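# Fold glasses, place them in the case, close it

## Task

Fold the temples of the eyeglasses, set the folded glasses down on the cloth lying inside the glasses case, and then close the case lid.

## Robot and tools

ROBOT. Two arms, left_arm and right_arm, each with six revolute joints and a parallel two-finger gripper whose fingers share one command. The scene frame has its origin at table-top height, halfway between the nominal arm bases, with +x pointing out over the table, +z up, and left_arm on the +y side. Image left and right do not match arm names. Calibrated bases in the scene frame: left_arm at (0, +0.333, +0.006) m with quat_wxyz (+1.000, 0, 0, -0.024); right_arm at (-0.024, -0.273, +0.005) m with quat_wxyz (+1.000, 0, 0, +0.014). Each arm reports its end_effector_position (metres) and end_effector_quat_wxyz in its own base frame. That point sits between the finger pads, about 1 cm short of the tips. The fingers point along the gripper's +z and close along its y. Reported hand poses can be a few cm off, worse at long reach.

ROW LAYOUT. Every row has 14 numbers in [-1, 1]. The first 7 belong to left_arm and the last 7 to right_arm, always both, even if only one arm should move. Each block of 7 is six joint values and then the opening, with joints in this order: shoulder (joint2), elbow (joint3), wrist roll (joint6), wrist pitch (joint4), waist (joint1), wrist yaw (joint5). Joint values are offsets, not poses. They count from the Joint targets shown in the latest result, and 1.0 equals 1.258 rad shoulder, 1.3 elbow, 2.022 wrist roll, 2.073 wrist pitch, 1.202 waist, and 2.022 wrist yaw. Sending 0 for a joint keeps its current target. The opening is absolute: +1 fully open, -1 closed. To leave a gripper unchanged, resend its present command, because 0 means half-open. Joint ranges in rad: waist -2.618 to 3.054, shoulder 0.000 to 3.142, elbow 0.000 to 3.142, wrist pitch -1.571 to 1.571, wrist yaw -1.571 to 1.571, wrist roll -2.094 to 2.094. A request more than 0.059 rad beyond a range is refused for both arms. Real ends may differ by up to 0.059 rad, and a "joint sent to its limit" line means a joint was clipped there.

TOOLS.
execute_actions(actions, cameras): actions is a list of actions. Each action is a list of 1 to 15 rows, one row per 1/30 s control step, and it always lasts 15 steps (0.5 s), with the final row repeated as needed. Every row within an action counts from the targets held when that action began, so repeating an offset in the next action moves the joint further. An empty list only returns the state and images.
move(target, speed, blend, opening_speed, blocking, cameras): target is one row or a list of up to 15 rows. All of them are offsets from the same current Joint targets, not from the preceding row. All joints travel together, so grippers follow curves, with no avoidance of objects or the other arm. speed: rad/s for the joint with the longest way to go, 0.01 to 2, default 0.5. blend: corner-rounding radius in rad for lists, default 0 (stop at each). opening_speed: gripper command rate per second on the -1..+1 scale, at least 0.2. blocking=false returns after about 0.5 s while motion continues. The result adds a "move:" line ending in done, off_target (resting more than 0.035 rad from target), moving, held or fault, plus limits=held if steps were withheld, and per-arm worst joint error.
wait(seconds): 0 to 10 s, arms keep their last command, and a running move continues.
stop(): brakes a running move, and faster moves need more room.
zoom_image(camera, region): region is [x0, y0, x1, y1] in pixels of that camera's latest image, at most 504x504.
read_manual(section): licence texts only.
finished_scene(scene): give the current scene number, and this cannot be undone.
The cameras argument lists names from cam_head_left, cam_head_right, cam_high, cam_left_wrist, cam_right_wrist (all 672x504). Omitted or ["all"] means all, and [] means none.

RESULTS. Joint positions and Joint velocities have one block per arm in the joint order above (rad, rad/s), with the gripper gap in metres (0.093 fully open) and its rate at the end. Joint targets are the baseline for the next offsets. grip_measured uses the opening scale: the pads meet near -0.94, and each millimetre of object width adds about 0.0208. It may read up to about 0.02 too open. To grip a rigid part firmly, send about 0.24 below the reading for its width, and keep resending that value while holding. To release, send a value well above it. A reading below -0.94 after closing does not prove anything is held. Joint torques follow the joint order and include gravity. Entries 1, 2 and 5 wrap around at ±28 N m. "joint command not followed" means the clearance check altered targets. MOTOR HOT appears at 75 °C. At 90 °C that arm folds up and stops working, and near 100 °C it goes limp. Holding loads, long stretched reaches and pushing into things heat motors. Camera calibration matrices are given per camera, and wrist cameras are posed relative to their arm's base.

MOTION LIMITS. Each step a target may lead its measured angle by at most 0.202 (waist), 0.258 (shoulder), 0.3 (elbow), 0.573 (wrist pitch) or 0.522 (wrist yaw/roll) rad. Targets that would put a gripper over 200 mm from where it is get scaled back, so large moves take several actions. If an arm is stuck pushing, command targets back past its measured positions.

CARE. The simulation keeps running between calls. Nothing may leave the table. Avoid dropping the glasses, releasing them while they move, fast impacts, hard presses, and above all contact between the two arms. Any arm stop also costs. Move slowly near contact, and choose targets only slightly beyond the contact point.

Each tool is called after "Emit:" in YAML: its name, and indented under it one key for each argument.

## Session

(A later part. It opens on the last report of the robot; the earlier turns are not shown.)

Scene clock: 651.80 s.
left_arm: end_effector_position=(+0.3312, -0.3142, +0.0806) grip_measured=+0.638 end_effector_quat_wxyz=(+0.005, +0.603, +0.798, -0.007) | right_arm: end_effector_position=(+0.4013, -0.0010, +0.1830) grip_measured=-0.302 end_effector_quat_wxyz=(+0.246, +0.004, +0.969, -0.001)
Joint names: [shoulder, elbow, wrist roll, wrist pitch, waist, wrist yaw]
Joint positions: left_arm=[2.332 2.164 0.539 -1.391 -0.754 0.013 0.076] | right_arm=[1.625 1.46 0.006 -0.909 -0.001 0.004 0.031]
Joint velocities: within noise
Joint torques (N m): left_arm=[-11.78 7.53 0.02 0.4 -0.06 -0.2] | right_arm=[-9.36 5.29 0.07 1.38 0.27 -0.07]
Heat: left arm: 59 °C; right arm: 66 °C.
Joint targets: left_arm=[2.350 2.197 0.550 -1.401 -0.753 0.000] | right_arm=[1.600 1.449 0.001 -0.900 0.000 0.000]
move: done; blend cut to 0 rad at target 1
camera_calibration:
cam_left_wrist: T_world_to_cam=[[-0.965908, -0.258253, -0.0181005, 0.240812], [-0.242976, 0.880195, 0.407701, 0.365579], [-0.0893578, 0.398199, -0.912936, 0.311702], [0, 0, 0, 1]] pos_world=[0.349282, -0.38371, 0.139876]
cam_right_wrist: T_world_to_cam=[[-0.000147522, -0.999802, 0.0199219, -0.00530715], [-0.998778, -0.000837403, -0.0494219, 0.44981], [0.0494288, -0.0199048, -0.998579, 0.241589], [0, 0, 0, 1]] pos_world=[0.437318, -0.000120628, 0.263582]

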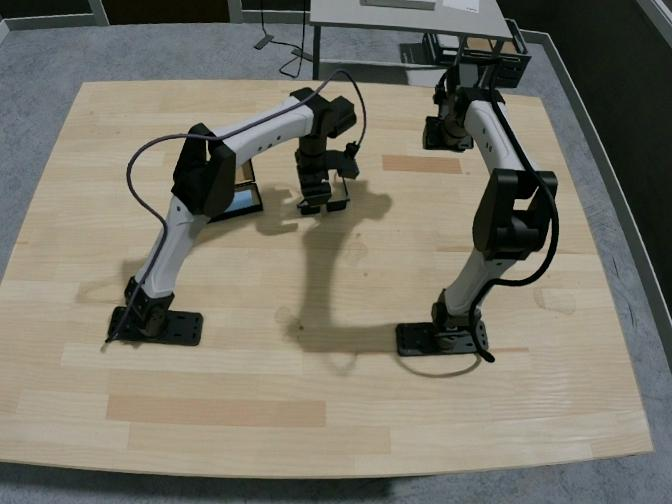

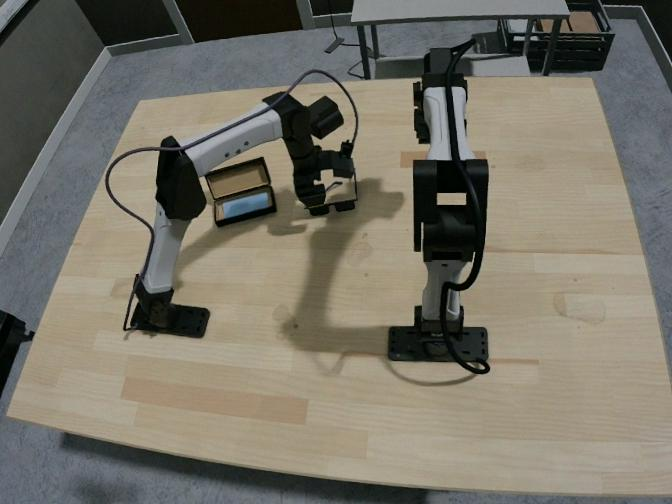

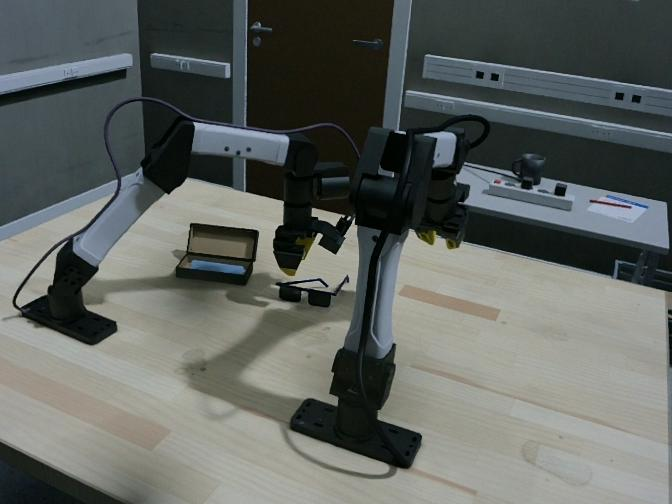

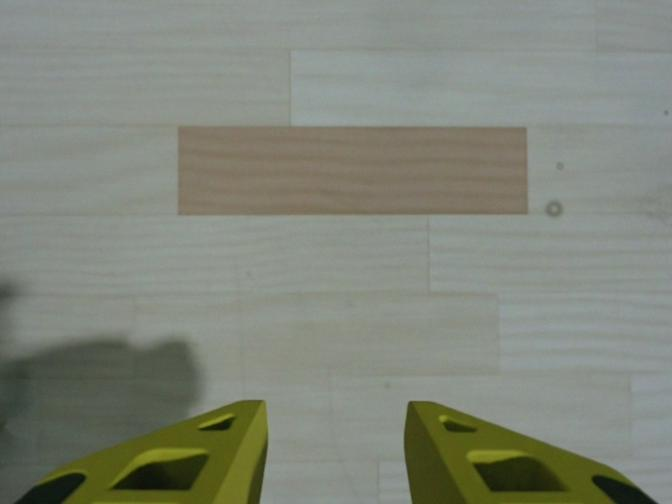

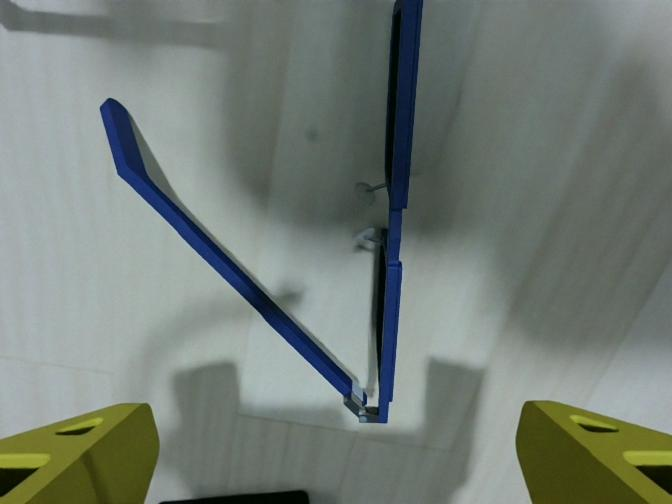

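Emit:
move:
  target: [0.0087,-0.1785,0,0.106,0,0,0.64,0,0,0,0,0,0,-0.3]
  speed: 0.3
  cameras: ["cam_right_wrist","cam_high"]

Emit:
zoom_image:
  camera: "cam_high"
  region: [240, 220, 360, 320]

Scene clock: 664.97 s.
left_arm: end_effector_position=(+0.3307, -0.3136, +0.0278) grip_measured=+0.638 end_effector_quat_wxyz=(+0.002, +0.603, +0.798, -0.007) | right_arm: end_effector_position=(+0.4013, -0.0010, +0.1830) grip_measured=-0.302 end_effector_quat_wxyz=(+0.246, +0.004, +0.969, -0.001)
Joint names: [shoulder, elbow, wrist roll, wrist pitch, waist, wrist yaw]
Joint positions: left_arm=[2.344 1.975 0.54 -1.197 -0.754 0.013 0.076] | right_arm=[1.625 1.46 0.006 -0.909 -0.001 0.004 0.031]
Joint velocities: within noise
Joint torques (N m): left_arm=[-11.95 4.04 0.02 0.66 -0.09 -0.2] | right_arm=[-9.37 5.27 0.07 1.38 0.28 -0.07]
Heat: left arm: 58 °C; right arm: 66 °C.
Joint targets: left_arm=[2.361 1.964 0.550 -1.181 -0.753 0.000] | right_arm=[1.600 1.449 0.001 -0.900 0.000 0.000]
move: done
camera_calibration:
cam_right_wrist: T_world_to_cam=[[-0.000147522, -0.999802, 0.0199219, -0.00530715], [-0.998778, -0.000837403, -0.0494219, 0.44981], [0.0494288, -0.0199048, -0.998579, 0.241589], [0, 0, 0, 1]] pos_world=[0.437318, -0.000120628, 0.263582]
Images, in order (width x height): cam_high 672x504, cam_right_wrist 672x504.

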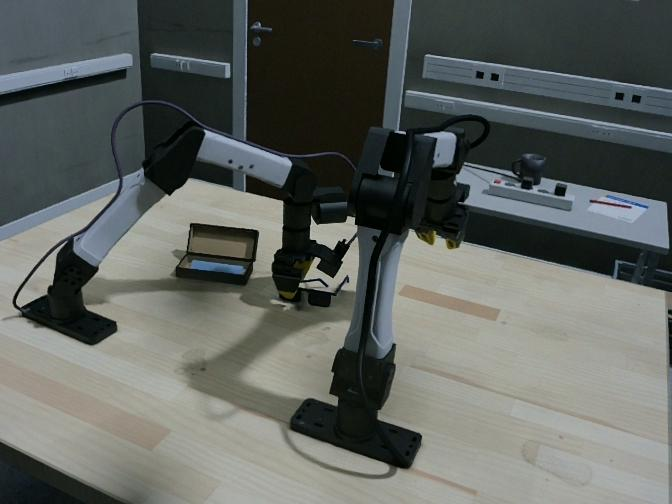

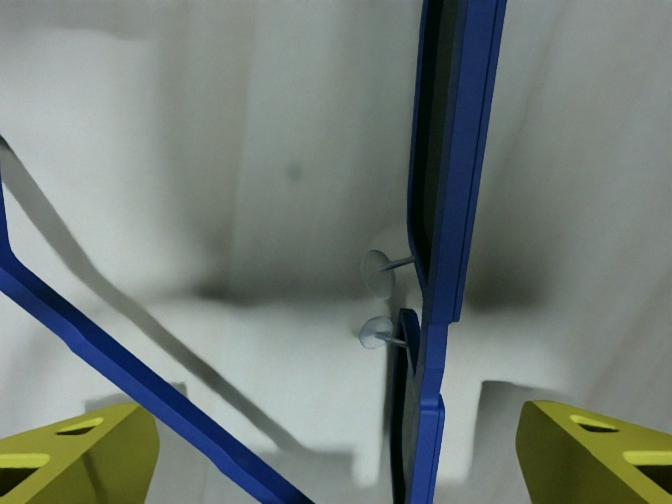

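Scaled by 4.200 from the camera's 672x504 image, which has a finer 960x720 frame.

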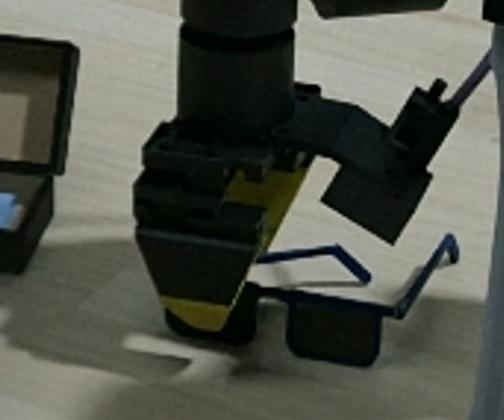

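Emit:
move:
  target: [0,0,0,0,0,0,-0.4,0,0,0,0,0,0,-0.3]
  opening_speed: 0.4
  cameras: ["cam_right_wrist","cam_high"]

Emit:
zoom_image:
  camera: "cam_high"
  region: [240, 220, 360, 320]

Scene clock: 672.60 s.
left_arm: end_effector_position=(+0.3310, -0.3137, +0.0278) grip_measured=-0.398 end_effector_quat_wxyz=(+0.003, +0.603, +0.798, -0.006) | right_arm: end_effector_position=(+0.4013, -0.0010, +0.1830) grip_measured=-0.302 end_effector_quat_wxyz=(+0.246, +0.004, +0.969, -0.001)
Joint names: [shoulder, elbow, wrist roll, wrist pitch, waist, wrist yaw]
Joint positions: left_arm=[2.344 1.975 0.54 -1.196 -0.754 0.012 0.026] | right_arm=[1.625 1.46 0.006 -0.909 -0.001 0.004 0.031]
Joint velocities: within noise
Joint torques (N m): left_arm=[-11.92 4 0.01 0.65 -0.05 -0.19] | right_arm=[-9.36 5.27 0.07 1.38 0.27 -0.07]
Heat: left arm: 58 °C; right arm: 66 °C.
Joint targets: left_arm=[2.361 1.964 0.550 -1.181 -0.753 0.000] | right_arm=[1.600 1.449 0.001 -0.900 0.000 0.000]
move: done
camera_calibration:
cam_right_wrist: T_world_to_cam=[[-0.000147522, -0.999802, 0.0199219, -0.00530715], [-0.998778, -0.000837403, -0.0494219, 0.44981], [0.0494288, -0.0199048, -0.998579, 0.241589], [0, 0, 0, 1]] pos_world=[0.437318, -0.000120628, 0.263582]
Images, in order (width x height): cam_high 672x504, cam_right_wrist 672x504.

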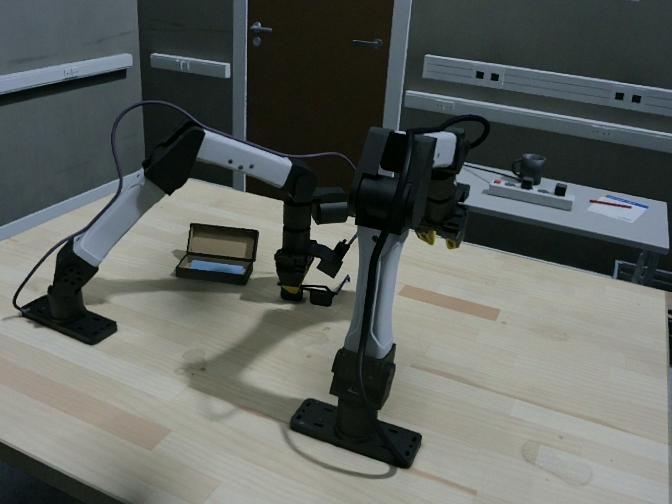

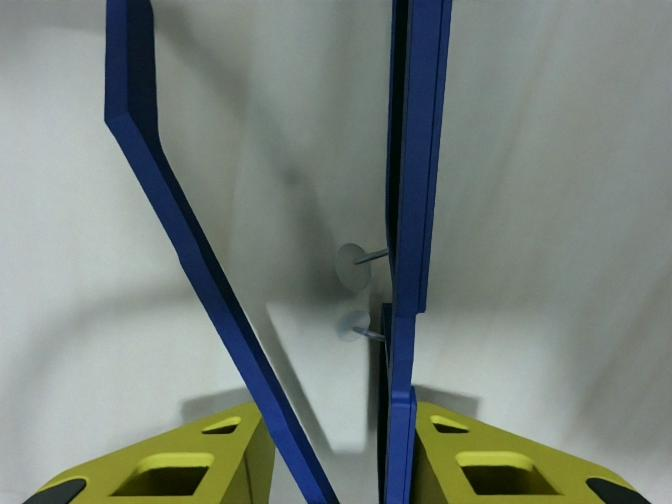

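Scaled by 4.200 from the camera's 672x504 image, which has a finer 960x720 frame.

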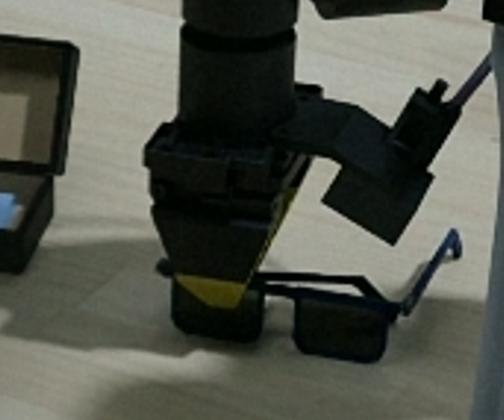

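Working beautifully. Continue.

Emit:
move:
  target: [0,0,0,0,0,0,-0.75,0,0,0,0,0,0,-0.3]
  opening_speed: 0.4
  cameras: ["cam_right_wrist","cam_high"]

Emit:
zoom_image:
  camera: "cam_high"
  region: [240, 220, 360, 320]

Scene clock: 677.17 s.
left_arm: end_effector_position=(+0.3310, -0.3137, +0.0278) grip_measured=-0.746 end_effector_quat_wxyz=(+0.003, +0.603, +0.798, -0.006) | right_arm: end_effector_position=(+0.4013, -0.0010, +0.1830) grip_measured=-0.302 end_effector_quat_wxyz=(+0.246, +0.004, +0.969, -0.001)
Joint names: [shoulder, elbow, wrist roll, wrist pitch, waist, wrist yaw]
Joint positions: left_arm=[2.344 1.975 0.54 -1.196 -0.754 0.012 0.009] | right_arm=[1.625 1.46 0.006 -0.909 -0.001 0.004 0.031]
Joint velocities: within noise
Joint torques (N m): left_arm=[-12 4.03 0.02 0.66 -0.08 -0.18] | right_arm=[-9.37 5.29 0.08 1.39 0.28 -0.07]
Heat: left arm: 58 °C; right arm: 66 °C.
Joint targets: left_arm=[2.361 1.964 0.550 -1.181 -0.753 0.000] | right_arm=[1.600 1.449 0.001 -0.900 0.000 0.000]
move: done
camera_calibration:
cam_right_wrist: T_world_to_cam=[[-0.000147522, -0.999802, 0.0199219, -0.00530715], [-0.998778, -0.000837403, -0.0494219, 0.44981], [0.0494288, -0.0199048, -0.998579, 0.241589], [0, 0, 0, 1]] pos_world=[0.437318, -0.000120628, 0.263582]
Images, in order (width x height): cam_high 672x504, cam_right_wrist 672x504.

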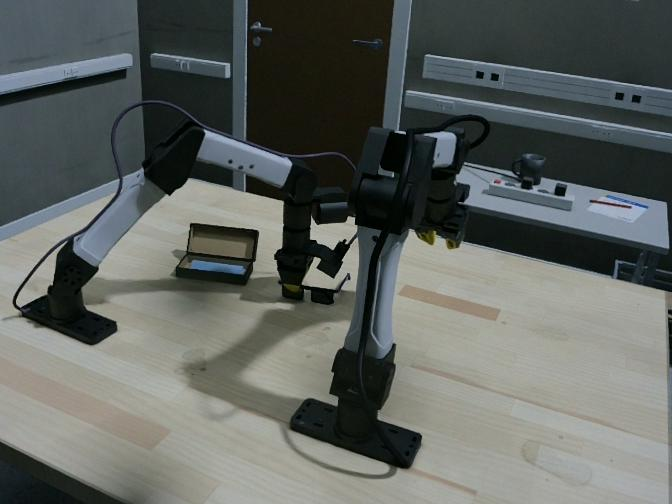

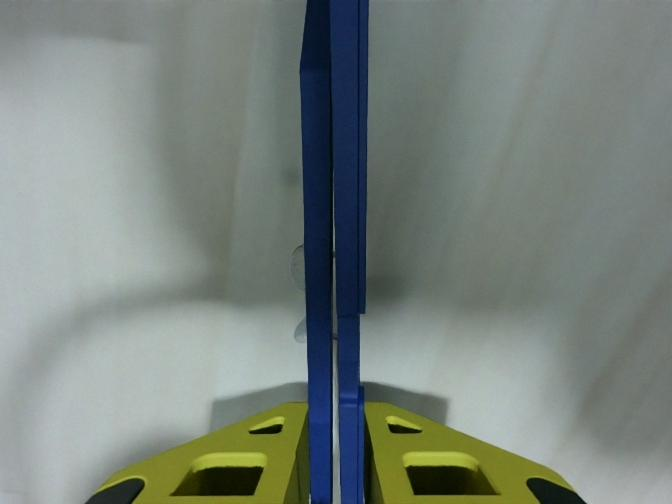

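Scaled by 4.200 from the camera's 672x504 image, which has a finer 960x720 frame.

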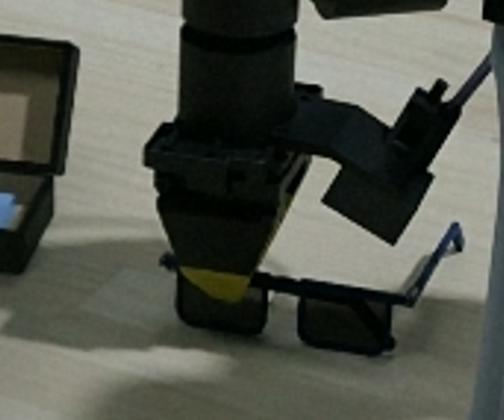

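Emit:
move:
  target: [0,0,0,0,0,0,-0.9,0.6343,0.5608,0.1479,-0.1616,0.1963,-0.2127,-0.95]
  speed: 0.7
  opening_speed: 0.6

Emit:
zoom_image:
  camera: "cam_high"
  region: [240, 220, 360, 320]

Scene clock: 711.53 s.
left_arm: end_effector_position=(+0.3316, -0.3140, +0.0278) grip_measured=-0.893 end_effector_quat_wxyz=(+0.004, +0.603, +0.798, -0.006) | right_arm: end_effector_position=(+0.4606, +0.1809, +0.0691) grip_measured=-0.945 end_effector_quat_wxyz=(-0.001, +0.016, +0.977, +0.213)
Joint names: [shoulder, elbow, wrist roll, wrist pitch, waist, wrist yaw]
Joint positions: left_arm=[2.344 1.975 0.541 -1.193 -0.754 0.01 0.002] | right_arm=[2.388 2.154 0.293 -1.225 0.236 -0.416 0]
Joint velocities: left_arm=[-0.007 0.002 -0.007 -0.051 0.002 0.022 0.008] | right_arm=[within noise]
Joint torques (N m): left_arm=[-11.96 4.04 0.01 0.63 -0.08 -0.17] | right_arm=[-11.84 7.45 0.19 0.44 0.17 -0.38]
Heat: left arm: 59 °C; right arm: 67 °C.
Joint targets: left_arm=[2.361 1.964 0.550 -1.181 -0.753 0.000] | right_arm=[2.398 2.178 0.300 -1.235 0.236 -0.430]
move: done
camera_calibration:
cam_left_wrist: T_world_to_cam=[[-0.966295, -0.256736, -0.0189818, 0.240969], [-0.24162, 0.879013, 0.411043, 0.38612], [-0.0888442, 0.401775, -0.911418, 0.264386], [0, 0, 0, 1]] pos_world=[0.34963, -0.383763, 0.0868285]
cam_right_wrist: T_world_to_cam=[[-0.0170162, -0.914153, -0.405011, 0.200431], [-0.903237, -0.159667, 0.398334, 0.457364], [-0.428806, 0.372599, -0.82298, 0.265704], [0, 0, 0, 1]] pos_world=[0.530454, 0.15725, 0.117662]

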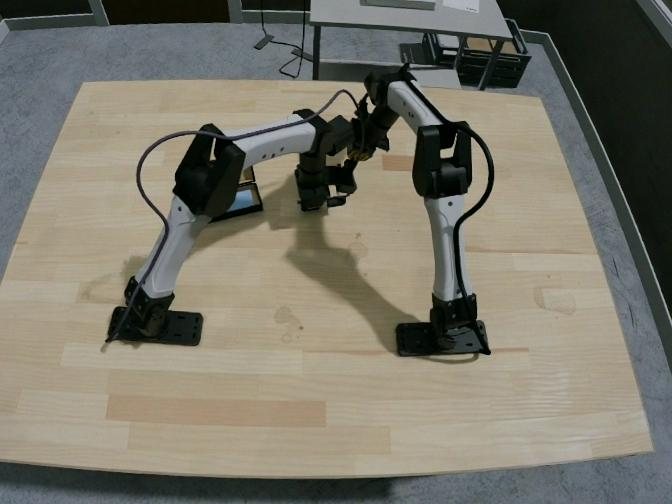

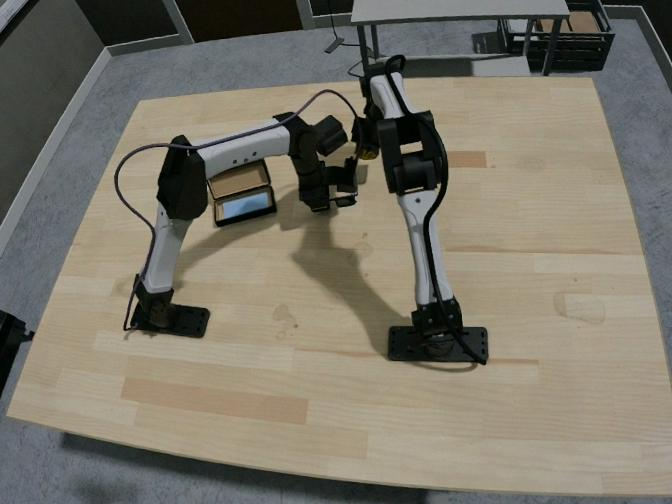

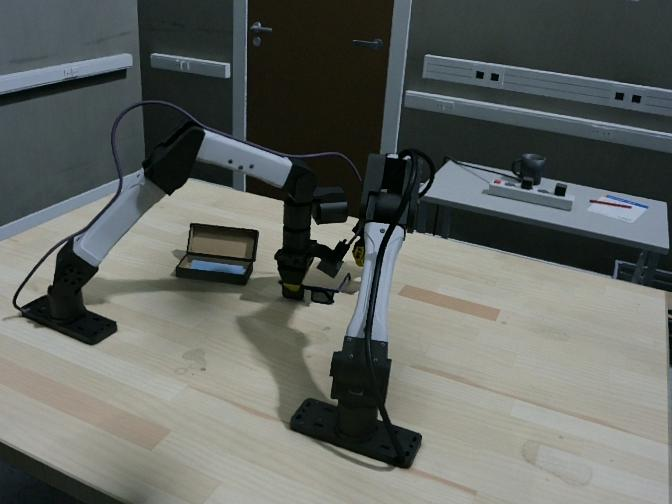

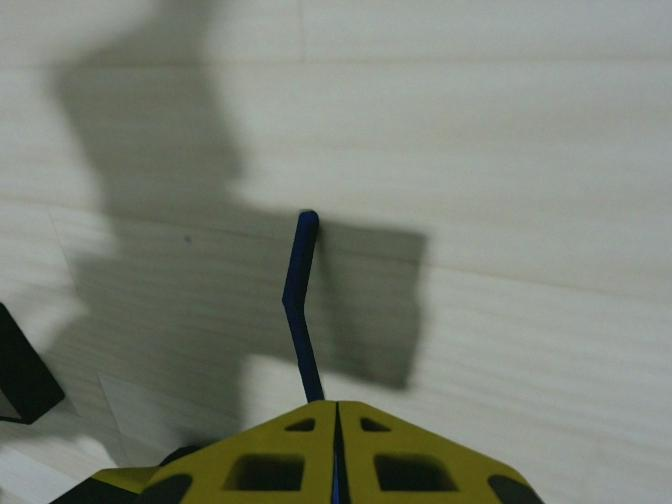

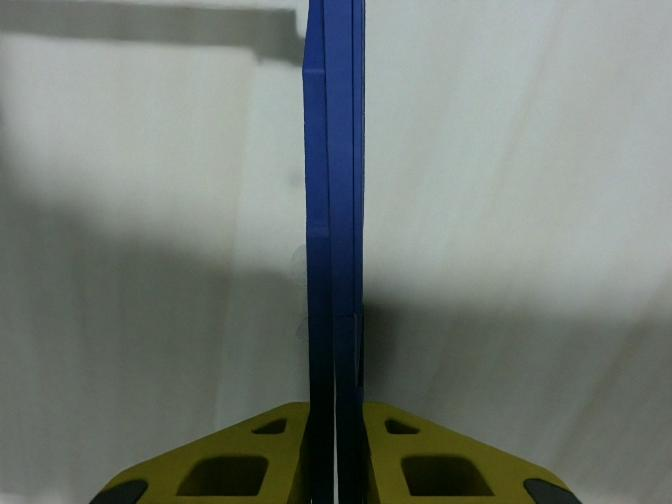

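Scaled by 4.200 from the camera's 672x504 image, which has a finer 960x720 frame.

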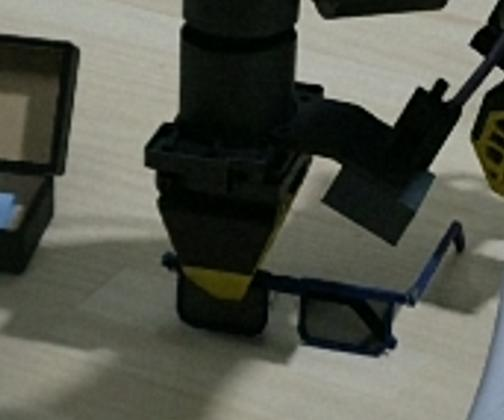

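Emit:
move:
  target:
    - [0,0,0,0,0,0,-0.9,0.0175,-0.12,0,0.0835,0.0079,0,-0.95]
    - [0,0,0,0,0,0,-0.9,0.0453,-0.0538,0,0.0892,0.0865,0.005,-0.95]
  speed: [0.3,0.12]
  cameras: ["cam_left_wrist","cam_right_wrist","cam_high"]

Emit:
zoom_image:
  camera: "cam_high"
  region: [240, 220, 360, 320]

Scene clock: 742.57 s.
left_arm: end_effector_position=(+0.3333, -0.3126, +0.0278) grip_measured=-0.899 end_effector_quat_wxyz=(+0.005, +0.603, +0.798, +0.000) | right_arm: end_effector_position=(+0.4569, +0.2303, +0.0322) grip_measured=-0.945 end_effector_quat_wxyz=(+0.009, -0.035, +0.975, +0.220)
Joint names: [shoulder, elbow, wrist roll, wrist pitch, waist, wrist yaw]
Joint positions: left_arm=[2.344 1.975 0.541 -1.192 -0.754 -0.001 0.002] | right_arm=[2.434 2.083 0.294 -1.062 0.333 -0.418 0]
Joint velocities: within noise
Joint torques (N m): left_arm=[-11.92 4 0.01 0.63 -0.12 -0.07] | right_arm=[-11.23 7.58 0.16 0.75 0.75 -0.29]
Heat: left arm: 60 °C; right arm: 72 °C.
Joint targets: left_arm=[2.361 1.964 0.550 -1.181 -0.753 0.000] | right_arm=[2.455 2.108 0.299 -1.050 0.340 -0.420]
move: done
camera_calibration:
cam_left_wrist: T_world_to_cam=[[-0.965951, -0.257025, -0.0296223, 0.243044], [-0.245747, 0.875652, 0.415742, 0.385503], [-0.0809171, 0.408866, -0.909, 0.263479], [0, 0, 0, 1]] pos_world=[0.350825, -0.382826, 0.0864326]
cam_right_wrist: T_world_to_cam=[[0.0886474, -0.90477, -0.416573, 0.180592], [-0.899823, -0.252092, 0.356044, 0.497678], [-0.427153, 0.34328, -0.83648, 0.221759], [0, 0, 0, 1]] pos_world=[0.526538, 0.21273, 0.0835316]
Images, in order (width x height): cam_high 672x504, cam_left_wrist 672x504, cam_right_wrist 672x504.

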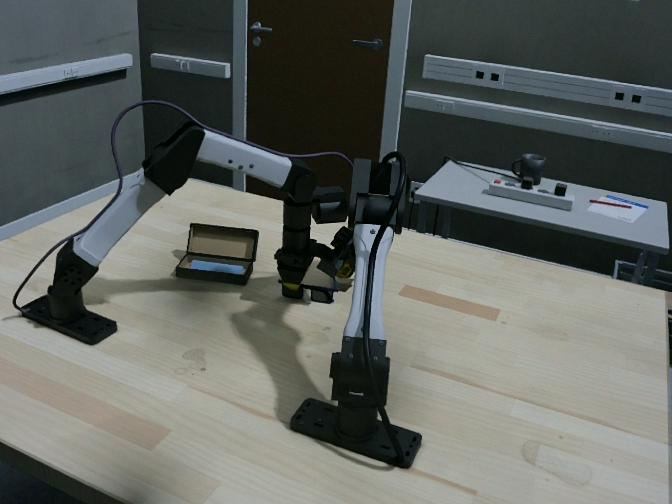

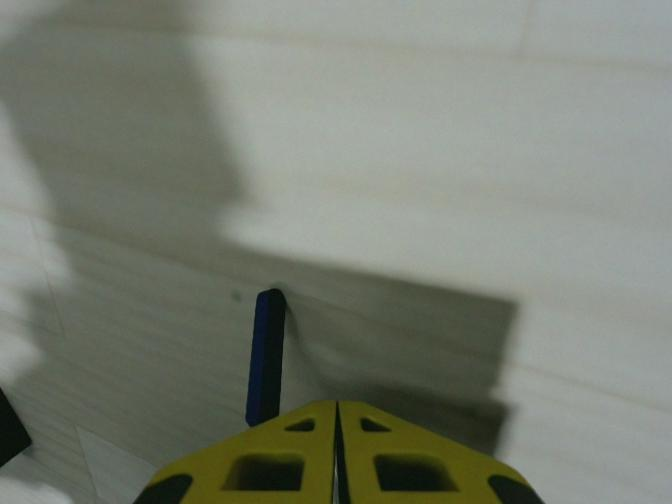

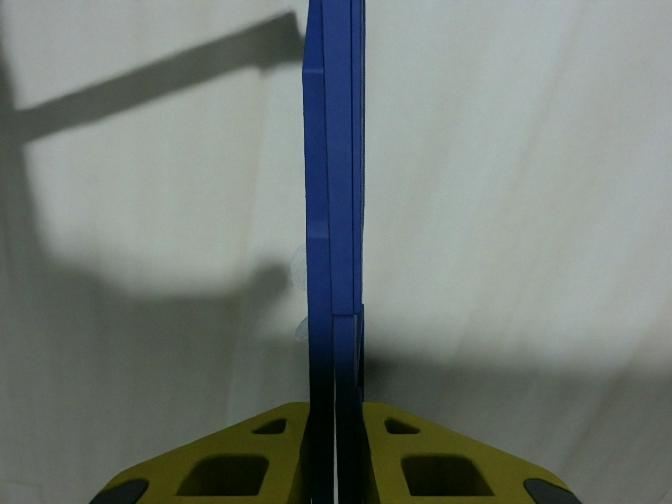

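Scaled by 4.200 from the camera's 672x504 image, which has a finer 960x720 frame.

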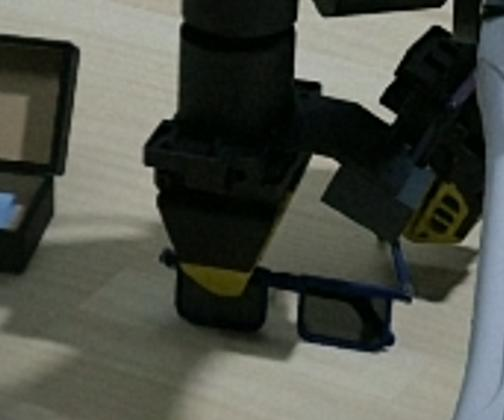

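Emit:
move:
  target: [0,0,0,0,0,0,-0.9,-0.0835,-0.0946,0,0.0352,0.0582,0.006,-0.95]
  speed: 0.12
  cameras: ["cam_left_wrist","cam_right_wrist","cam_high"]

Emit:
zoom_image:
  camera: "cam_high"
  region: [240, 220, 360, 320]

Scene clock: 752.03 s.
left_arm: end_effector_position=(+0.3334, -0.3125, +0.0278) grip_measured=-0.892 end_effector_quat_wxyz=(+0.005, +0.603, +0.798, +0.001) | right_arm: end_effector_position=(+0.4549, +0.2377, +0.0316) grip_measured=-0.945 end_effector_quat_wxyz=(+0.011, -0.043, +0.974, +0.222)
Joint names: [shoulder, elbow, wrist roll, wrist pitch, waist, wrist yaw]
Joint positions: left_arm=[2.344 1.975 0.541 -1.192 -0.754 -0.002 0.002] | right_arm=[2.434 2.08 0.294 -1.051 0.348 -0.418 0]
Joint velocities: within noise
Joint torques (N m): left_arm=[-11.95 4.01 0.01 0.61 -0.13 -0.07] | right_arm=[-12.92 5.6 0.1 0.65 0.14 -0.27]
Heat: left arm: 60 °C; right arm: 72 °C.
Joint targets: left_arm=[2.361 1.964 0.550 -1.181 -0.753 0.000] | right_arm=[2.434 2.080 0.294 -1.051 0.348 -0.418]
move: held (right_arm; a check stopped the path); limits=held; right_arm: the elbow is farthest, 0.095 rad from its target
joint command not followed: on one or more control steps a check withheld the commanded joint targets of the right arm, and it was not sent them on those steps.
cause: the commanded joint targets, or the way to them, would bring a part of the robot too close to another arm (this arm's wrist (the part past the wrist pitch) and the left arm's wrist (the part past the wrist pitch)).
camera_calibration:
cam_left_wrist: T_world_to_cam=[[-0.965933, -0.257016, -0.0302696, 0.243168], [-0.245971, 0.875419, 0.4161, 0.385435], [-0.0804457, 0.40937, -0.908815, 0.263444], [0, 0, 0, 1]] pos_world=[0.350883, -0.382765, 0.0864029]
cam_right_wrist: T_world_to_cam=[[0.105091, -0.902265, -0.418178, 0.179124], [-0.898501, -0.266368, 0.348917, 0.500989], [-0.426205, 0.339066, -0.83868, 0.218564], [0, 0, 0, 1]] pos_world=[0.524468, 0.220958, 0.0834073]
Images, in order (width x height): cam_high 672x504, cam_left_wrist 672x504, cam_right_wrist 672x504.

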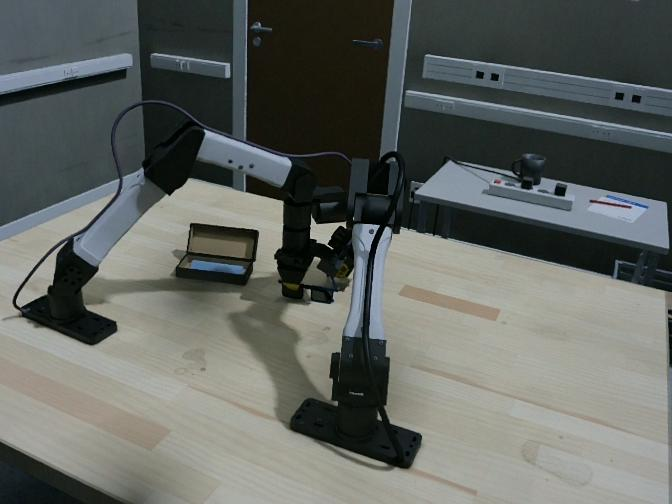

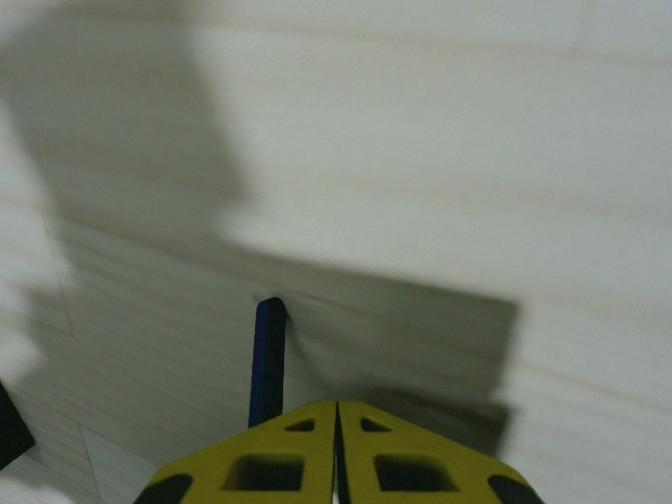

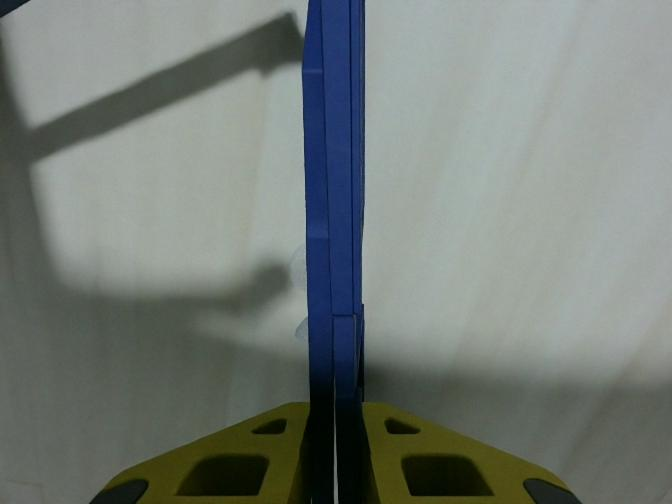

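Scaled by 4.200 from the camera's 672x504 image, which has a finer 960x720 frame.

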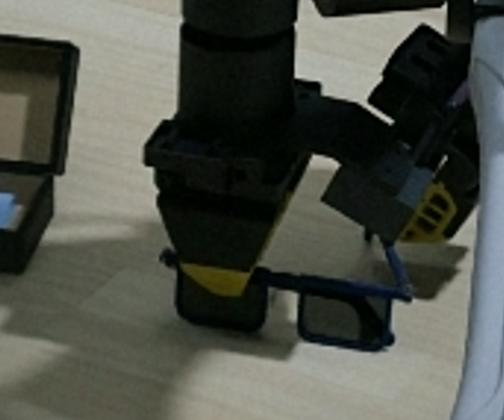

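Emit:
move:
  target:
    - [0,0,0,0,0,0,-0.3,-0.011,-0.0446,0,-0.0053,-0.0915,-0.006,-0.95]
    - [0,0.223,0,-0.135,0,0,-0.3,-0.0588,0.1308,0,-0.12,-0.0915,-0.006,-0.95]
    - [-0.327,-0.135,-0.272,0.0246,0.416,0,-0.3,-0.0588,0.1308,0,-0.12,-0.0915,-0.006,-0.95]
  speed: [0.2,0.4,0.9]
  opening_speed: 0.6
  blend: [0,0.05,0]

Emit:
zoom_image:
  camera: "cam_high"
  region: [240, 220, 360, 320]

Scene clock: 778.67 s.
left_arm: end_effector_position=(+0.4221, -0.1065, +0.1333) grip_measured=-0.302 end_effector_quat_wxyz=(+0.117, +0.128, +0.985, -0.014) | right_arm: end_effector_position=(+0.4617, +0.1814, +0.0854) grip_measured=-0.945 end_effector_quat_wxyz=(+0.000, +0.016, +0.977, +0.215)
Joint names: [shoulder, elbow, wrist roll, wrist pitch, waist, wrist yaw]
Joint positions: left_arm=[1.986 1.801 0.011 -1.149 -0.247 0 0.031] | right_arm=[2.395 2.23 0.294 -1.291 0.236 -0.418 0]
Joint velocities: within noise
Joint torques (N m): left_arm=[-14.79 4.21 -0.18 1.21 -0.62 -0.11] | right_arm=[-15.38 7.13 0.11 0.45 0.32 -0.38]
Heat: left arm: 61 °C; right arm: 78 °C. Fold the right arm in close to its base, or ease its load, before you think long.
Joint targets: left_arm=[1.950 1.789 0.000 -1.130 -0.253 0.000] | right_arm=[2.360 2.250 0.294 -1.300 0.238 -0.430]
MOTOR HOT: the shoulder of the right arm reports 78 °C; the controller's stop level is 90 °C. To cool a motor, set the load down, stop pushing, or move to a pose that needs little force.
move: off_target (left_arm); left_arm: the shoulder is farthest, 0.037 rad from its target
camera_calibration:
cam_left_wrist: T_world_to_cam=[[-0.264949, -0.963826, -0.0289907, 0.0136556], [-0.946531, 0.254221, 0.198622, 0.441593], [-0.184067, 0.0800653, -0.979647, 0.300182], [0, 0, 0, 1]] pos_world=[0.476853, -0.123135, 0.206759]
cam_right_wrist: T_world_to_cam=[[-0.0164062, -0.913069, -0.407475, 0.207332], [-0.904335, -0.160287, 0.395582, 0.452802], [-0.426507, 0.374984, -0.823091, 0.277953], [0, 0, 0, 1]] pos_world=[0.531436, 0.157659, 0.134142]

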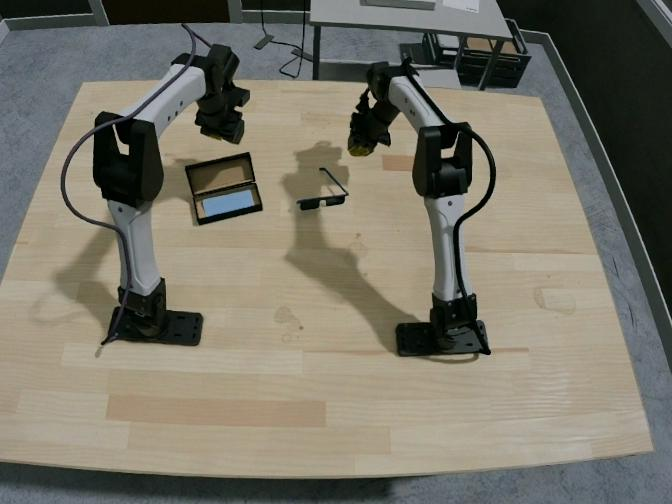

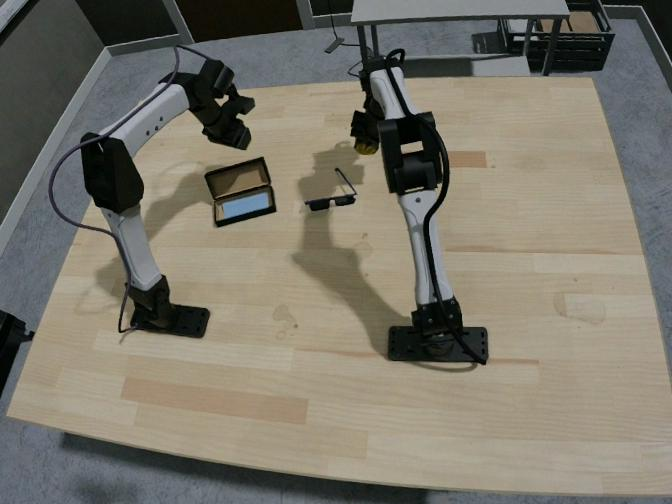

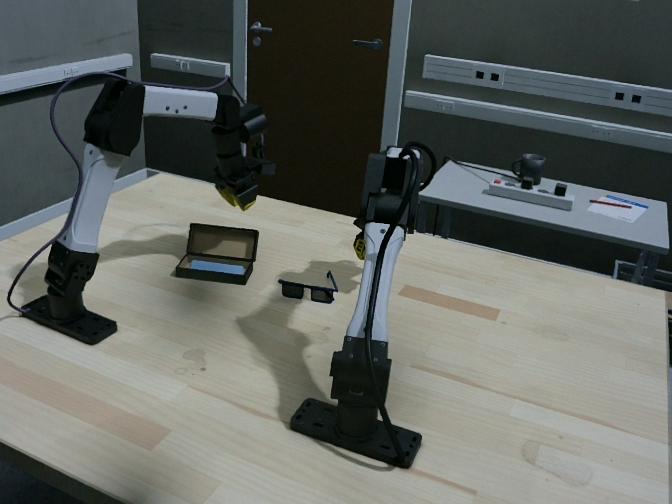

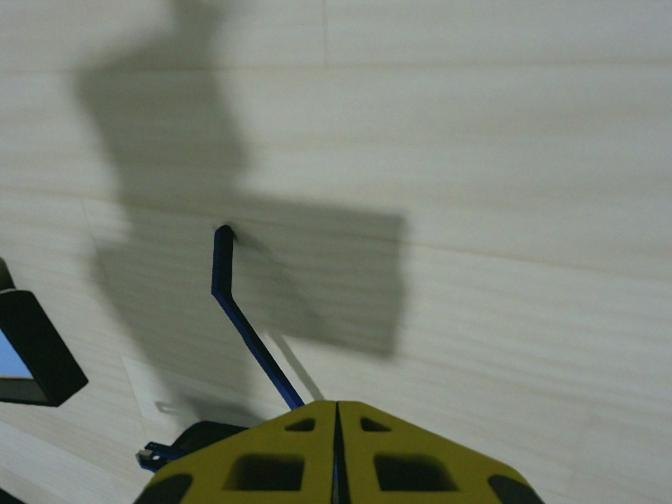

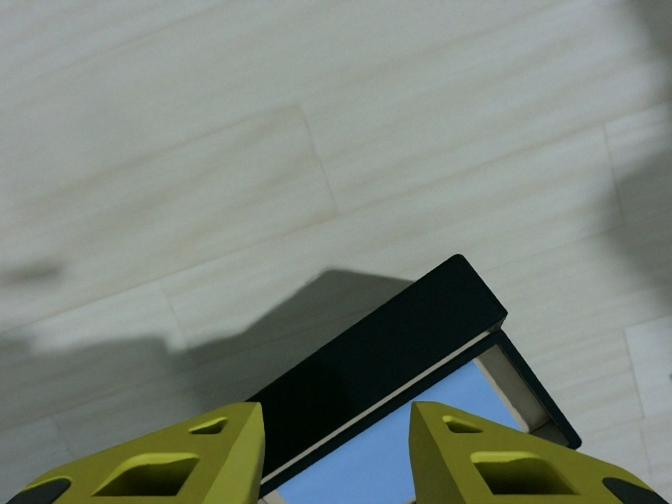

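Scaled by 4.200 from the camera's 672x504 image, which has a finer 960x720 frame.

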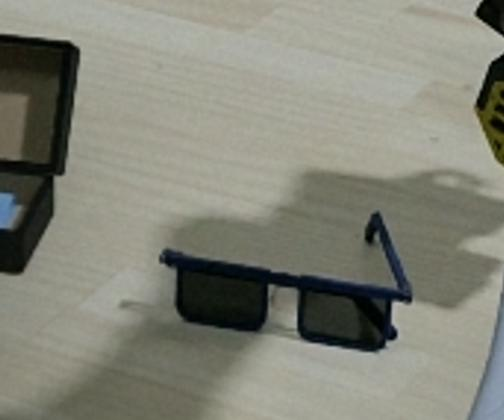

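Emit:
move:
  target: [0,0,0,0,0,0,-0.3,-0.962,-0.885,-0.145,0.145,-0.198,0.2127,-0.95]
  speed: 1.2
  cameras: []

Emit:
wait:
  seconds: 10
  cameras: []

Scene clock: 788.27 s.
left_arm: end_effector_position=(+0.4223, -0.1066, +0.1333) grip_measured=-0.302 end_effector_quat_wxyz=(+0.118, +0.127, +0.985, -0.014) | right_arm: end_effector_position=(+0.2800, +0.0042, +0.1920) grip_measured=-0.945 end_effector_quat_wxyz=(+0.253, -0.001, +0.968, +0.009)
Joint names: [shoulder, elbow, wrist roll, wrist pitch, waist, wrist yaw]
Joint positions: left_arm=[1.986 1.801 0.01 -1.148 -0.247 0 0.031] | right_arm=[1.157 1.109 0.008 -1.012 0.007 -0.014 0]
Joint velocities: within noise
Joint torques (N m): left_arm=[-14.76 4.23 -0.19 1.2 -0.64 -0.11] | right_arm=[-3.88 5.26 0.06 1.46 -0.4 0.08]
Heat: left arm: 60 °C; right arm: 81 °C. Fold the right arm in close to its base, or ease its load, before you think long.
Joint targets: left_arm=[1.950 1.789 0.000 -1.130 -0.253 0.000] | right_arm=[1.150 1.099 0.001 -1.000 0.000 0.000]
MOTOR HOT: still on. The shoulder of the right arm reports 81 °C.
move: off_target (left_arm); left_arm: the shoulder is farthest, 0.036 rad from its target
No camera images: "cameras" was empty.

Scene clock: 798.27 s.
left_arm: end_effector_position=(+0.4223, -0.1066, +0.1333) grip_measured=-0.302 end_effector_quat_wxyz=(+0.118, +0.127, +0.985, -0.014) | right_arm: end_effector_position=(+0.2803, +0.0041, +0.1922) grip_measured=-0.945 end_effector_quat_wxyz=(+0.253, -0.001, +0.967, +0.008)
Joint names: [shoulder, elbow, wrist roll, wrist pitch, waist, wrist yaw]
Joint positions: left_arm=[1.986 1.801 0.01 -1.148 -0.247 0 0.031] | right_arm=[1.157 1.109 0.007 -1.011 0.007 -0.013 0]
Joint velocities: within noise
Joint torques (N m): left_arm=[-14.78 4.22 -0.17 1.2 -0.66 -0.11] | right_arm=[-3.86 5.24 0.06 1.43 -0.4 0.08]
Heat: left arm: 60 °C; right arm: 76 °C. Fold the right arm in close to its base, or ease its load, before you think long.
Joint targets: left_arm=[1.950 1.789 0.000 -1.130 -0.253 0.000] | right_arm=[1.150 1.099 0.001 -1.000 0.000 0.000]
Tool commands: left_gripper/opening=-0.3 right_gripper/opening=-0.95
MOTOR HOT: still on. The shoulder of the right arm reports 76 °C.
wait: 10.00 s; at rest by 0.17 s
No camera images: "cameras" was empty.

Emit:
move:
  target: [0.028,0,0,0,0,0,-0.3,0.8817,0.7877,0.9565,-0.2074,0.4526,0,0.78]
  speed: 0.9
  opening_speed: 1.5
  cameras: ["cam_left_wrist","cam_high"]

Scene clock: 847.70 s.
left_arm: end_effector_position=(+0.4223, -0.1066, +0.1333) grip_measured=-0.302 end_effector_quat_wxyz=(+0.118, +0.127, +0.985, -0.014) | right_arm: end_effector_position=(+0.3738, +0.2281, +0.1006) grip_measured=+0.778 end_effector_quat_wxyz=(-0.004, +0.638, +0.770, +0.005)
Joint names: [shoulder, elbow, wrist roll, wrist pitch, waist, wrist yaw]
Joint positions: left_arm=[1.986 1.801 0.01 -1.148 -0.247 0 0.031] | right_arm=[2.247 2.1 1.928 -1.418 0.544 -0.011 0.083]
Joint velocities: within noise
Joint torques (N m): left_arm=[-11.28 4.22 -0.17 1.22 -0.62 -0.11] | right_arm=[-10.41 7.08 0.2 0.11 0.2 0.11]
Heat: left arm: 63 °C; right arm: 64 °C.
Joint targets: left_arm=[1.985 1.789 0.000 -1.130 -0.253 0.000] | right_arm=[2.259 2.123 1.935 -1.430 0.544 0.000]
MOTOR HOT: cleared for the motors of the right arm.
move: done
camera_calibration:
cam_left_wrist: T_world_to_cam=[[-0.264214, -0.964033, -0.0288272, 0.0133064], [-0.946858, 0.25359, 0.197871, 0.441931], [-0.183444, 0.0795756, -0.979804, 0.299966], [0, 0, 0, 1]] pos_world=[0.476989, -0.123111, 0.206846]
Images, in order (width x height): cam_high 672x504, cam_left_wrist 672x504.

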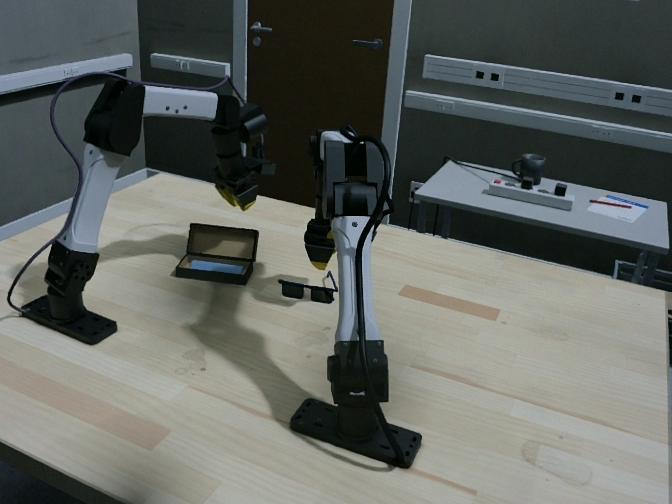

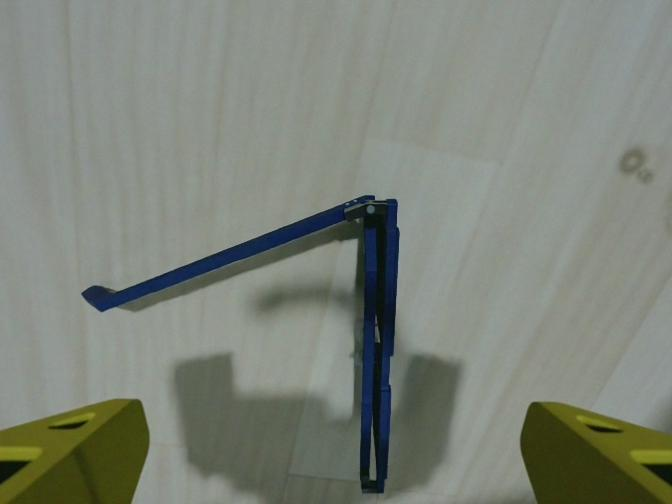

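Emit:
move:
  target:
    - [0,0,0,0,0,0,-0.3,0,0,-0.0173,0,-0.0283,0,0.75]
    - [0,0,0,0,0,0,-0.3,0.003,-0.2438,-0.0173,0.149,-0.0283,0,0.75]
  speed: [0.3,0.35]
  blend: 0.02
  cameras: ["cam_left_wrist","cam_high"]

Scene clock: 866.37 s.
left_arm: end_effector_position=(+0.4223, -0.1066, +0.1333) grip_measured=-0.302 end_effector_quat_wxyz=(+0.118, +0.127, +0.985, -0.014) | right_arm: end_effector_position=(+0.3785, +0.2143, +0.0292) grip_measured=+0.752 end_effector_quat_wxyz=(-0.001, +0.642, +0.767, +0.005)
Joint names: [shoulder, elbow, wrist roll, wrist pitch, waist, wrist yaw]
Joint positions: left_arm=[1.986 1.801 0.01 -1.148 -0.247 0 0.031] | right_arm=[2.247 1.815 1.906 -1.131 0.513 -0.006 0.081]
Joint velocities: within noise
Joint torques (N m): left_arm=[-11.29 4.22 -0.18 1.21 -0.64 -0.11] | right_arm=[-10.09 4.42 0.06 0.32 -0.09 0.07]
Heat: left arm: 60 °C; right arm: 71 °C.
Joint targets: left_arm=[1.985 1.789 0.000 -1.130 -0.253 0.000] | right_arm=[2.263 1.806 1.900 -1.121 0.510 0.000]
move: done; blend cut to 0 rad at target 1
camera_calibration:
cam_left_wrist: T_world_to_cam=[[-0.264214, -0.964033, -0.0288272, 0.0133064], [-0.946858, 0.25359, 0.197871, 0.441931], [-0.183444, 0.0795756, -0.979804, 0.299966], [0, 0, 0, 1]] pos_world=[0.476989, -0.123111, 0.206846]
Images, in order (width x height): cam_high 672x504, cam_left_wrist 672x504.

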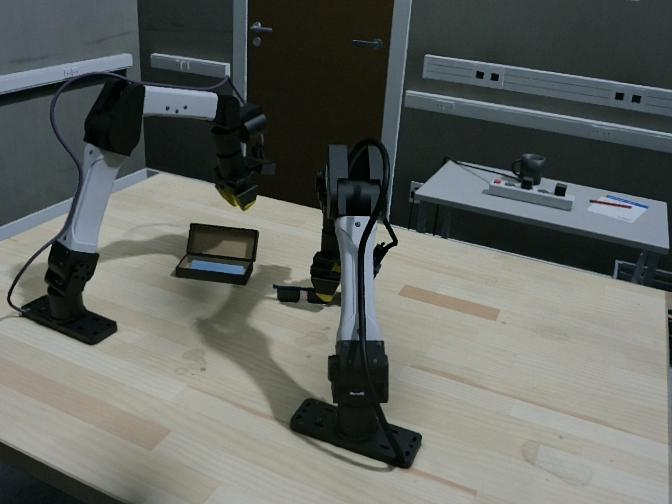

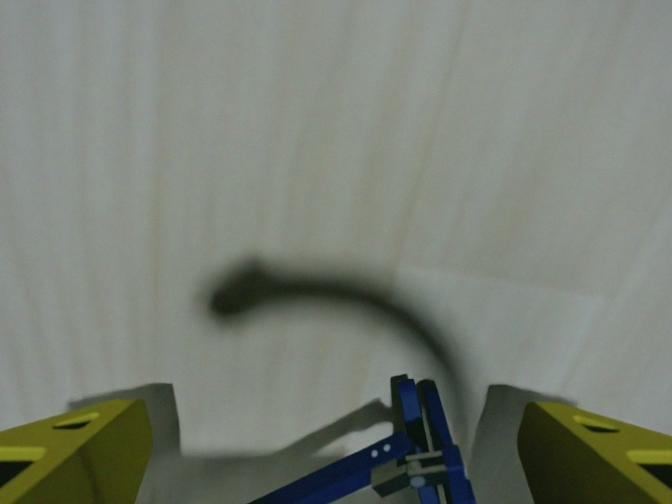

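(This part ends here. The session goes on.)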